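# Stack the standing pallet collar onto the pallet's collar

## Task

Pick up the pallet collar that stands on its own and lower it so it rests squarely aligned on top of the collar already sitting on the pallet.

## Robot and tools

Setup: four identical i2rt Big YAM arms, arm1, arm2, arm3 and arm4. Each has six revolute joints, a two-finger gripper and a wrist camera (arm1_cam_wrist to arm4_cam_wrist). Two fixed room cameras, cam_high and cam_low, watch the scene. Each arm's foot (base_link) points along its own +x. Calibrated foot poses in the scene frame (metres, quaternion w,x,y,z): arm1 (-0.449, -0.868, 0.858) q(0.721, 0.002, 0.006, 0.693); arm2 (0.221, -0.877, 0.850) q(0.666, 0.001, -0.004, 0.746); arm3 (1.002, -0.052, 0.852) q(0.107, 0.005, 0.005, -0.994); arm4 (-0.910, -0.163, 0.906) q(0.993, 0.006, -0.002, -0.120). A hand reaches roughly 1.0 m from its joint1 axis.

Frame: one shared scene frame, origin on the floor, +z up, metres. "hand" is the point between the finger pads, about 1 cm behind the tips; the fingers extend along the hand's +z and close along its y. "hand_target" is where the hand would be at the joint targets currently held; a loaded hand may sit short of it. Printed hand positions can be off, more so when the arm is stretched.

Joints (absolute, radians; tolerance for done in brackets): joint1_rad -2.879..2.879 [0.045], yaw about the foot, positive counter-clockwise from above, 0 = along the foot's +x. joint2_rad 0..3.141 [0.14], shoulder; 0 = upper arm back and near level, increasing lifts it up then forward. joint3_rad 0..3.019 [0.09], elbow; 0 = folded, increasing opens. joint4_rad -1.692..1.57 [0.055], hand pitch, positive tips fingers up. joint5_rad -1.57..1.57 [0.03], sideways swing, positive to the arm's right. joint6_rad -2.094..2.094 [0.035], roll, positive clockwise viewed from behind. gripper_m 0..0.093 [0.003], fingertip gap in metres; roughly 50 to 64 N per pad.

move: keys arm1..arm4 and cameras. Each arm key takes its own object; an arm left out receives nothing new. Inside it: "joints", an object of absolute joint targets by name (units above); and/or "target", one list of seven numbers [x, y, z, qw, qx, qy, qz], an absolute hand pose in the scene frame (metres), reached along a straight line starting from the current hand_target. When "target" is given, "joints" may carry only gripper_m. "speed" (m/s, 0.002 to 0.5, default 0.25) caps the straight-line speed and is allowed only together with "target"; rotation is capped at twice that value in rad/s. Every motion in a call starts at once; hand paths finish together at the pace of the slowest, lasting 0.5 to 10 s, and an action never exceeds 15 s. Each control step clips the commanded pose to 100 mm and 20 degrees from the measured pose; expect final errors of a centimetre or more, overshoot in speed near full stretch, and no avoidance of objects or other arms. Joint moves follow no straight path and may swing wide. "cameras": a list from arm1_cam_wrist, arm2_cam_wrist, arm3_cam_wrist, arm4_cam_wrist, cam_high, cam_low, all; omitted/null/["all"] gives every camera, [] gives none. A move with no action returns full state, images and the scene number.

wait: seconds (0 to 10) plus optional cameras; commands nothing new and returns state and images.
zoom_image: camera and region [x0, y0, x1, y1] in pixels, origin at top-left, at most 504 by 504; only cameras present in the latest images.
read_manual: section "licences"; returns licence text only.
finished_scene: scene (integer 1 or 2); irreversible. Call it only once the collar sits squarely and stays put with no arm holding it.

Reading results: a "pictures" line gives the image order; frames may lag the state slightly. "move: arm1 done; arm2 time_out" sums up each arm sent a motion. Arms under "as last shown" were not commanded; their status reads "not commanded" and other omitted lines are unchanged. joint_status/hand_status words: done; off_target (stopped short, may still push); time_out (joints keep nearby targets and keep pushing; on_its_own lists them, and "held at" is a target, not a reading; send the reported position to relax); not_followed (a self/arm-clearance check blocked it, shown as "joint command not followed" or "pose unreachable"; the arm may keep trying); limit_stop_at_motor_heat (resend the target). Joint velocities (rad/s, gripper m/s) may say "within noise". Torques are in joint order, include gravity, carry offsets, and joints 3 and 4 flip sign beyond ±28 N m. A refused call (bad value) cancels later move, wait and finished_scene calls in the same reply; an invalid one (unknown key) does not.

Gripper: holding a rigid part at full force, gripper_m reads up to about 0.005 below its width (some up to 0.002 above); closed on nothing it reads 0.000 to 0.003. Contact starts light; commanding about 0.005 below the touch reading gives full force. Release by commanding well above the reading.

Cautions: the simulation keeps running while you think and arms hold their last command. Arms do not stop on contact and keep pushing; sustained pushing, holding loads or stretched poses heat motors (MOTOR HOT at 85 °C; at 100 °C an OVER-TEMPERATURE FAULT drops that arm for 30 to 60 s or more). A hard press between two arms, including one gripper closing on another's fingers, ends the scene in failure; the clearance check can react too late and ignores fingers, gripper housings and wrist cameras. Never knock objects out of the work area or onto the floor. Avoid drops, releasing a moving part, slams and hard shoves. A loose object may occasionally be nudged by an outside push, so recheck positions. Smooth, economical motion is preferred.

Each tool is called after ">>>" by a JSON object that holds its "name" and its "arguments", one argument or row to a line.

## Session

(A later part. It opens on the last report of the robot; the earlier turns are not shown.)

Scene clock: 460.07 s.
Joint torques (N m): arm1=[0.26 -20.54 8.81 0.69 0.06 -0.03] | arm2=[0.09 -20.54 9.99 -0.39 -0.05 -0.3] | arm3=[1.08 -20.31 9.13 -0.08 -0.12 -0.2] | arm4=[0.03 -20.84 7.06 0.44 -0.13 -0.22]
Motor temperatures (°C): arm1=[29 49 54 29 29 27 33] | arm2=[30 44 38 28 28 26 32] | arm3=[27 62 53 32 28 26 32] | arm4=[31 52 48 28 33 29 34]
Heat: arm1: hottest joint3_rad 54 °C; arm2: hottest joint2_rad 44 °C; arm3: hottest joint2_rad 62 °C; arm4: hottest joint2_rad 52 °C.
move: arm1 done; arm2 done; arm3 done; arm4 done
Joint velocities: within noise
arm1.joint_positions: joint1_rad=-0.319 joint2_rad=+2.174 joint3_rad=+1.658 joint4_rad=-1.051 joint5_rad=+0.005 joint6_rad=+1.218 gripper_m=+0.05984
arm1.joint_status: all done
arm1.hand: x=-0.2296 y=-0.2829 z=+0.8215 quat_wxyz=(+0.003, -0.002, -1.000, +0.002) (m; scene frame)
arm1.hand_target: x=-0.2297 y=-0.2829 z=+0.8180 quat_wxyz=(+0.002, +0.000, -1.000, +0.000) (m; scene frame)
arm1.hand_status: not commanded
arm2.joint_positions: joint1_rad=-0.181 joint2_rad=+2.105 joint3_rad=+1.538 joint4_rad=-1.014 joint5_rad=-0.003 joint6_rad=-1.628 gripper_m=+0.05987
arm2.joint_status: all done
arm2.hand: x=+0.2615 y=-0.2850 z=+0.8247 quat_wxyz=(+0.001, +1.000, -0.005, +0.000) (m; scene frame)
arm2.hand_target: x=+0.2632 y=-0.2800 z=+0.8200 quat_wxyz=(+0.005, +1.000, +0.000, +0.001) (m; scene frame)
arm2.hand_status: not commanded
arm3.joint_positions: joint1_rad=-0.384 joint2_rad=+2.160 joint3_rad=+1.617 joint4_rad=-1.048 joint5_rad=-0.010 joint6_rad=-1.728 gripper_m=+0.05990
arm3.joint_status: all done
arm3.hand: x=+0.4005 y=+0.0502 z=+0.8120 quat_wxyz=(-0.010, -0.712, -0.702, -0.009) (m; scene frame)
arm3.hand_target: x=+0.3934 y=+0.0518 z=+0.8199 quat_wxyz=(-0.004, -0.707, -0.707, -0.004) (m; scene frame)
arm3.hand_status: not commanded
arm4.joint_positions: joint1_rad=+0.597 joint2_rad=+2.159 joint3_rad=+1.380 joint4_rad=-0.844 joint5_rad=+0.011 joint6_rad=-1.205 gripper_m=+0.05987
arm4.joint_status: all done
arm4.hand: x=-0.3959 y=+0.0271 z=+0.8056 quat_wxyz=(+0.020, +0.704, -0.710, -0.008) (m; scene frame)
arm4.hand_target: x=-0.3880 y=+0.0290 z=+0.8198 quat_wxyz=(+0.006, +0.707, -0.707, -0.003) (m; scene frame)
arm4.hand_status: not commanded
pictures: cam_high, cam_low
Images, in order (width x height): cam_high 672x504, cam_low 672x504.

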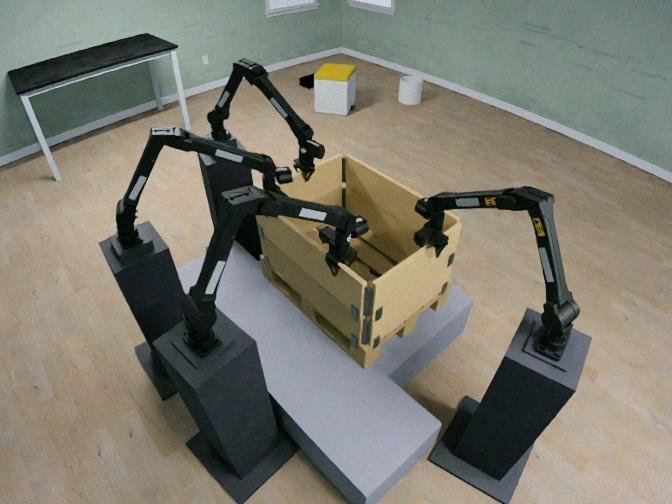

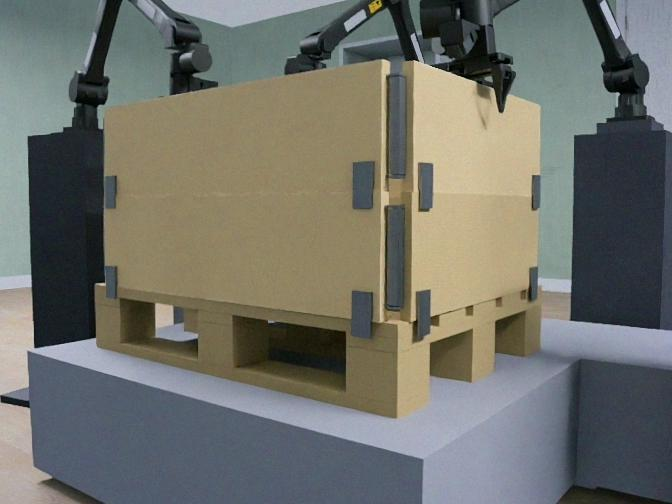

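>>> {"name": "move", "arguments": {
  "arm1": {"target":[-0.2296,-0.283,0.95,0,0,1,0],"speed":0.08},
  "arm2": {"target":[0.2615,-0.283,0.95,0,1,0,0],"speed":0.08},
  "arm3": {"target":[0.395,0.051,0.95,0,0.7071,0.7071,0],"speed":0.08},
  "arm4": {"target":[-0.391,0.029,0.95,0,-0.7071,0.7071,0],"speed":0.08},
  "cameras": ["cam_high","cam_low"]
}}

>>> {"name": "zoom_image", "arguments": {
  "camera": "cam_high",
  "region": [220, 130, 480, 370]
}}

>>> {"name": "zoom_image", "arguments": {
  "camera": "cam_low",
  "region": [350, 20, 600, 360]
}}

Scene clock: 467.77 s.
Joint torques (N m): arm1=[0.44 -21.13 15.56 -0.55 0.11 0] | arm2=[0.21 -22.53 12.48 -0.46 -0.18 -0.29] | arm3=[0.97 -20.25 11.79 -0.09 -0.2 -0.22] | arm4=[0.44 -19.78 12.27 -0.1 -0.12 -0.18]
Motor temperatures (°C): arm1=[29 49 53 29 29 27 33] | arm2=[30 43 38 28 28 26 31] | arm3=[27 60 54 32 28 26 31] | arm4=[31 51 48 28 33 29 33]
Heat: arm1: hottest joint3_rad 53 °C; arm2: hottest joint2_rad 43 °C; arm3: hottest joint2_rad 60 °C; arm4: hottest joint2_rad 51 °C.
move: arm1 off_target; arm2 off_target; arm3 off_target; arm4 off_target
Joint velocities: within noise
arm1.joint_positions: joint1_rad=-0.319 joint2_rad=+2.045 joint3_rad=+1.717 joint4_rad=-1.297 joint5_rad=+0.006 joint6_rad=+1.218 gripper_m=+0.05991
arm1.joint_status: not commanded
arm1.hand: x=-0.2361 y=-0.3032 z=+0.9198 quat_wxyz=(+0.012, -0.002, -0.999, +0.029) (m; scene frame)
arm1.hand_target: x=-0.2302 y=-0.2848 z=+0.9504 quat_wxyz=(+0.000, +0.000, -1.000, +0.000) (m; scene frame)
arm1.hand_status: off_target (0.037 m and 3.6 deg from the pose sent, 0.129 m and 0.5 deg at the start)
arm2.joint_positions: joint1_rad=-0.181 joint2_rad=+1.979 joint3_rad=+1.629 joint4_rad=-1.272 joint5_rad=-0.003 joint6_rad=-1.628 gripper_m=+0.05995
arm2.joint_status: not commanded
arm2.hand: x=+0.2603 y=-0.2976 z=+0.9284 quat_wxyz=(+0.022, +1.000, -0.005, -0.001) (m; scene frame)
arm2.hand_target: x=+0.2614 y=-0.2838 z=+0.9500 quat_wxyz=(+0.000, +1.000, +0.000, +0.000) (m; scene frame)
arm2.hand_status: off_target (0.026 m and 2.6 deg from the pose sent, 0.125 m and 0.6 deg at the start)
arm3.joint_positions: joint1_rad=-0.384 joint2_rad=+2.016 joint3_rad=+1.709 joint4_rad=-1.299 joint5_rad=-0.010 joint6_rad=-1.728 gripper_m=+0.05997
arm3.joint_status: not commanded
arm3.hand: x=+0.4086 y=+0.0473 z=+0.9292 quat_wxyz=(-0.017, -0.712, -0.702, -0.013) (m; scene frame)
arm3.hand_target: x=+0.3957 y=+0.0509 z=+0.9503 quat_wxyz=(+0.001, -0.707, -0.707, +0.000) (m; scene frame)
arm3.hand_status: off_target (0.025 m and 2.6 deg from the pose sent, 0.138 m and 1.7 deg at the start)
arm4.joint_positions: joint1_rad=+0.597 joint2_rad=+1.949 joint3_rad=+1.392 joint4_rad=-1.082 joint5_rad=+0.011 joint6_rad=-1.205 gripper_m=+0.05994
arm4.joint_status: not commanded
arm4.hand: x=-0.4106 y=+0.0204 z=+0.9219 quat_wxyz=(+0.027, +0.704, -0.710, -0.011) (m; scene frame)
arm4.hand_target: x=-0.3920 y=+0.0286 z=+0.9502 quat_wxyz=(-0.001, +0.707, -0.707, +0.000) (m; scene frame)
arm4.hand_status: off_target (0.035 m and 3.4 deg from the pose sent, 0.145 m and 2.5 deg at the start)
pictures: cam_high, cam_low
Images, in order (width x height): cam_high 672x504, cam_low 672x504.

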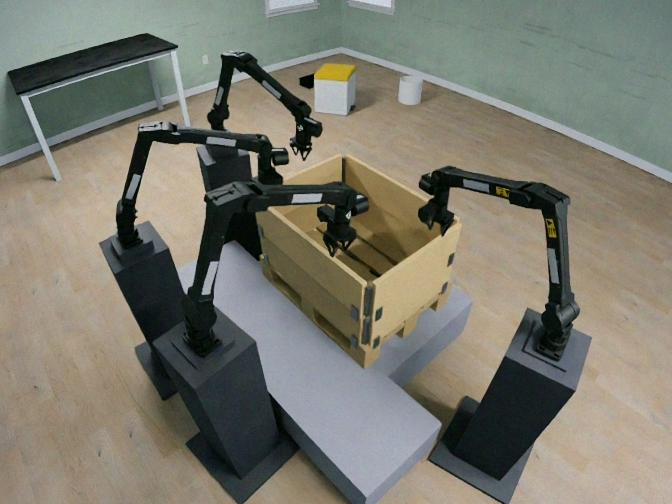

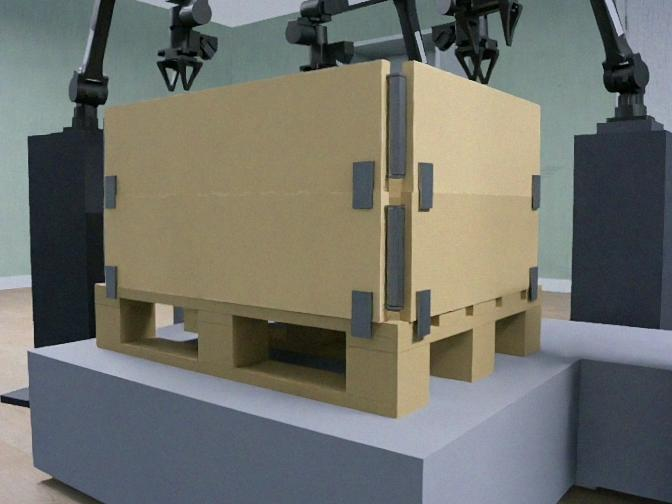

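Scaled by 1.938 from the camera's 672x504 image, which has a finer 960x720 frame.

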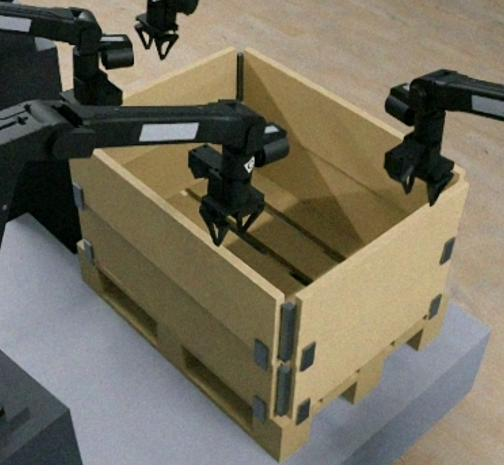

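Scaled by 1.482 from the camera's 672x504 image, which has a finer 960x720 frame.

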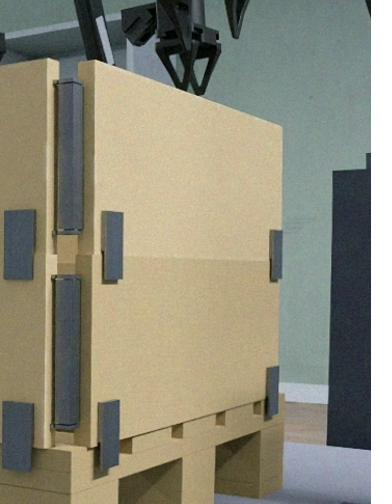

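Seated flush and clear.

>>> {"name": "finished_scene", "arguments": {
  "scene": 2
}}

The scene is finished: the task was done.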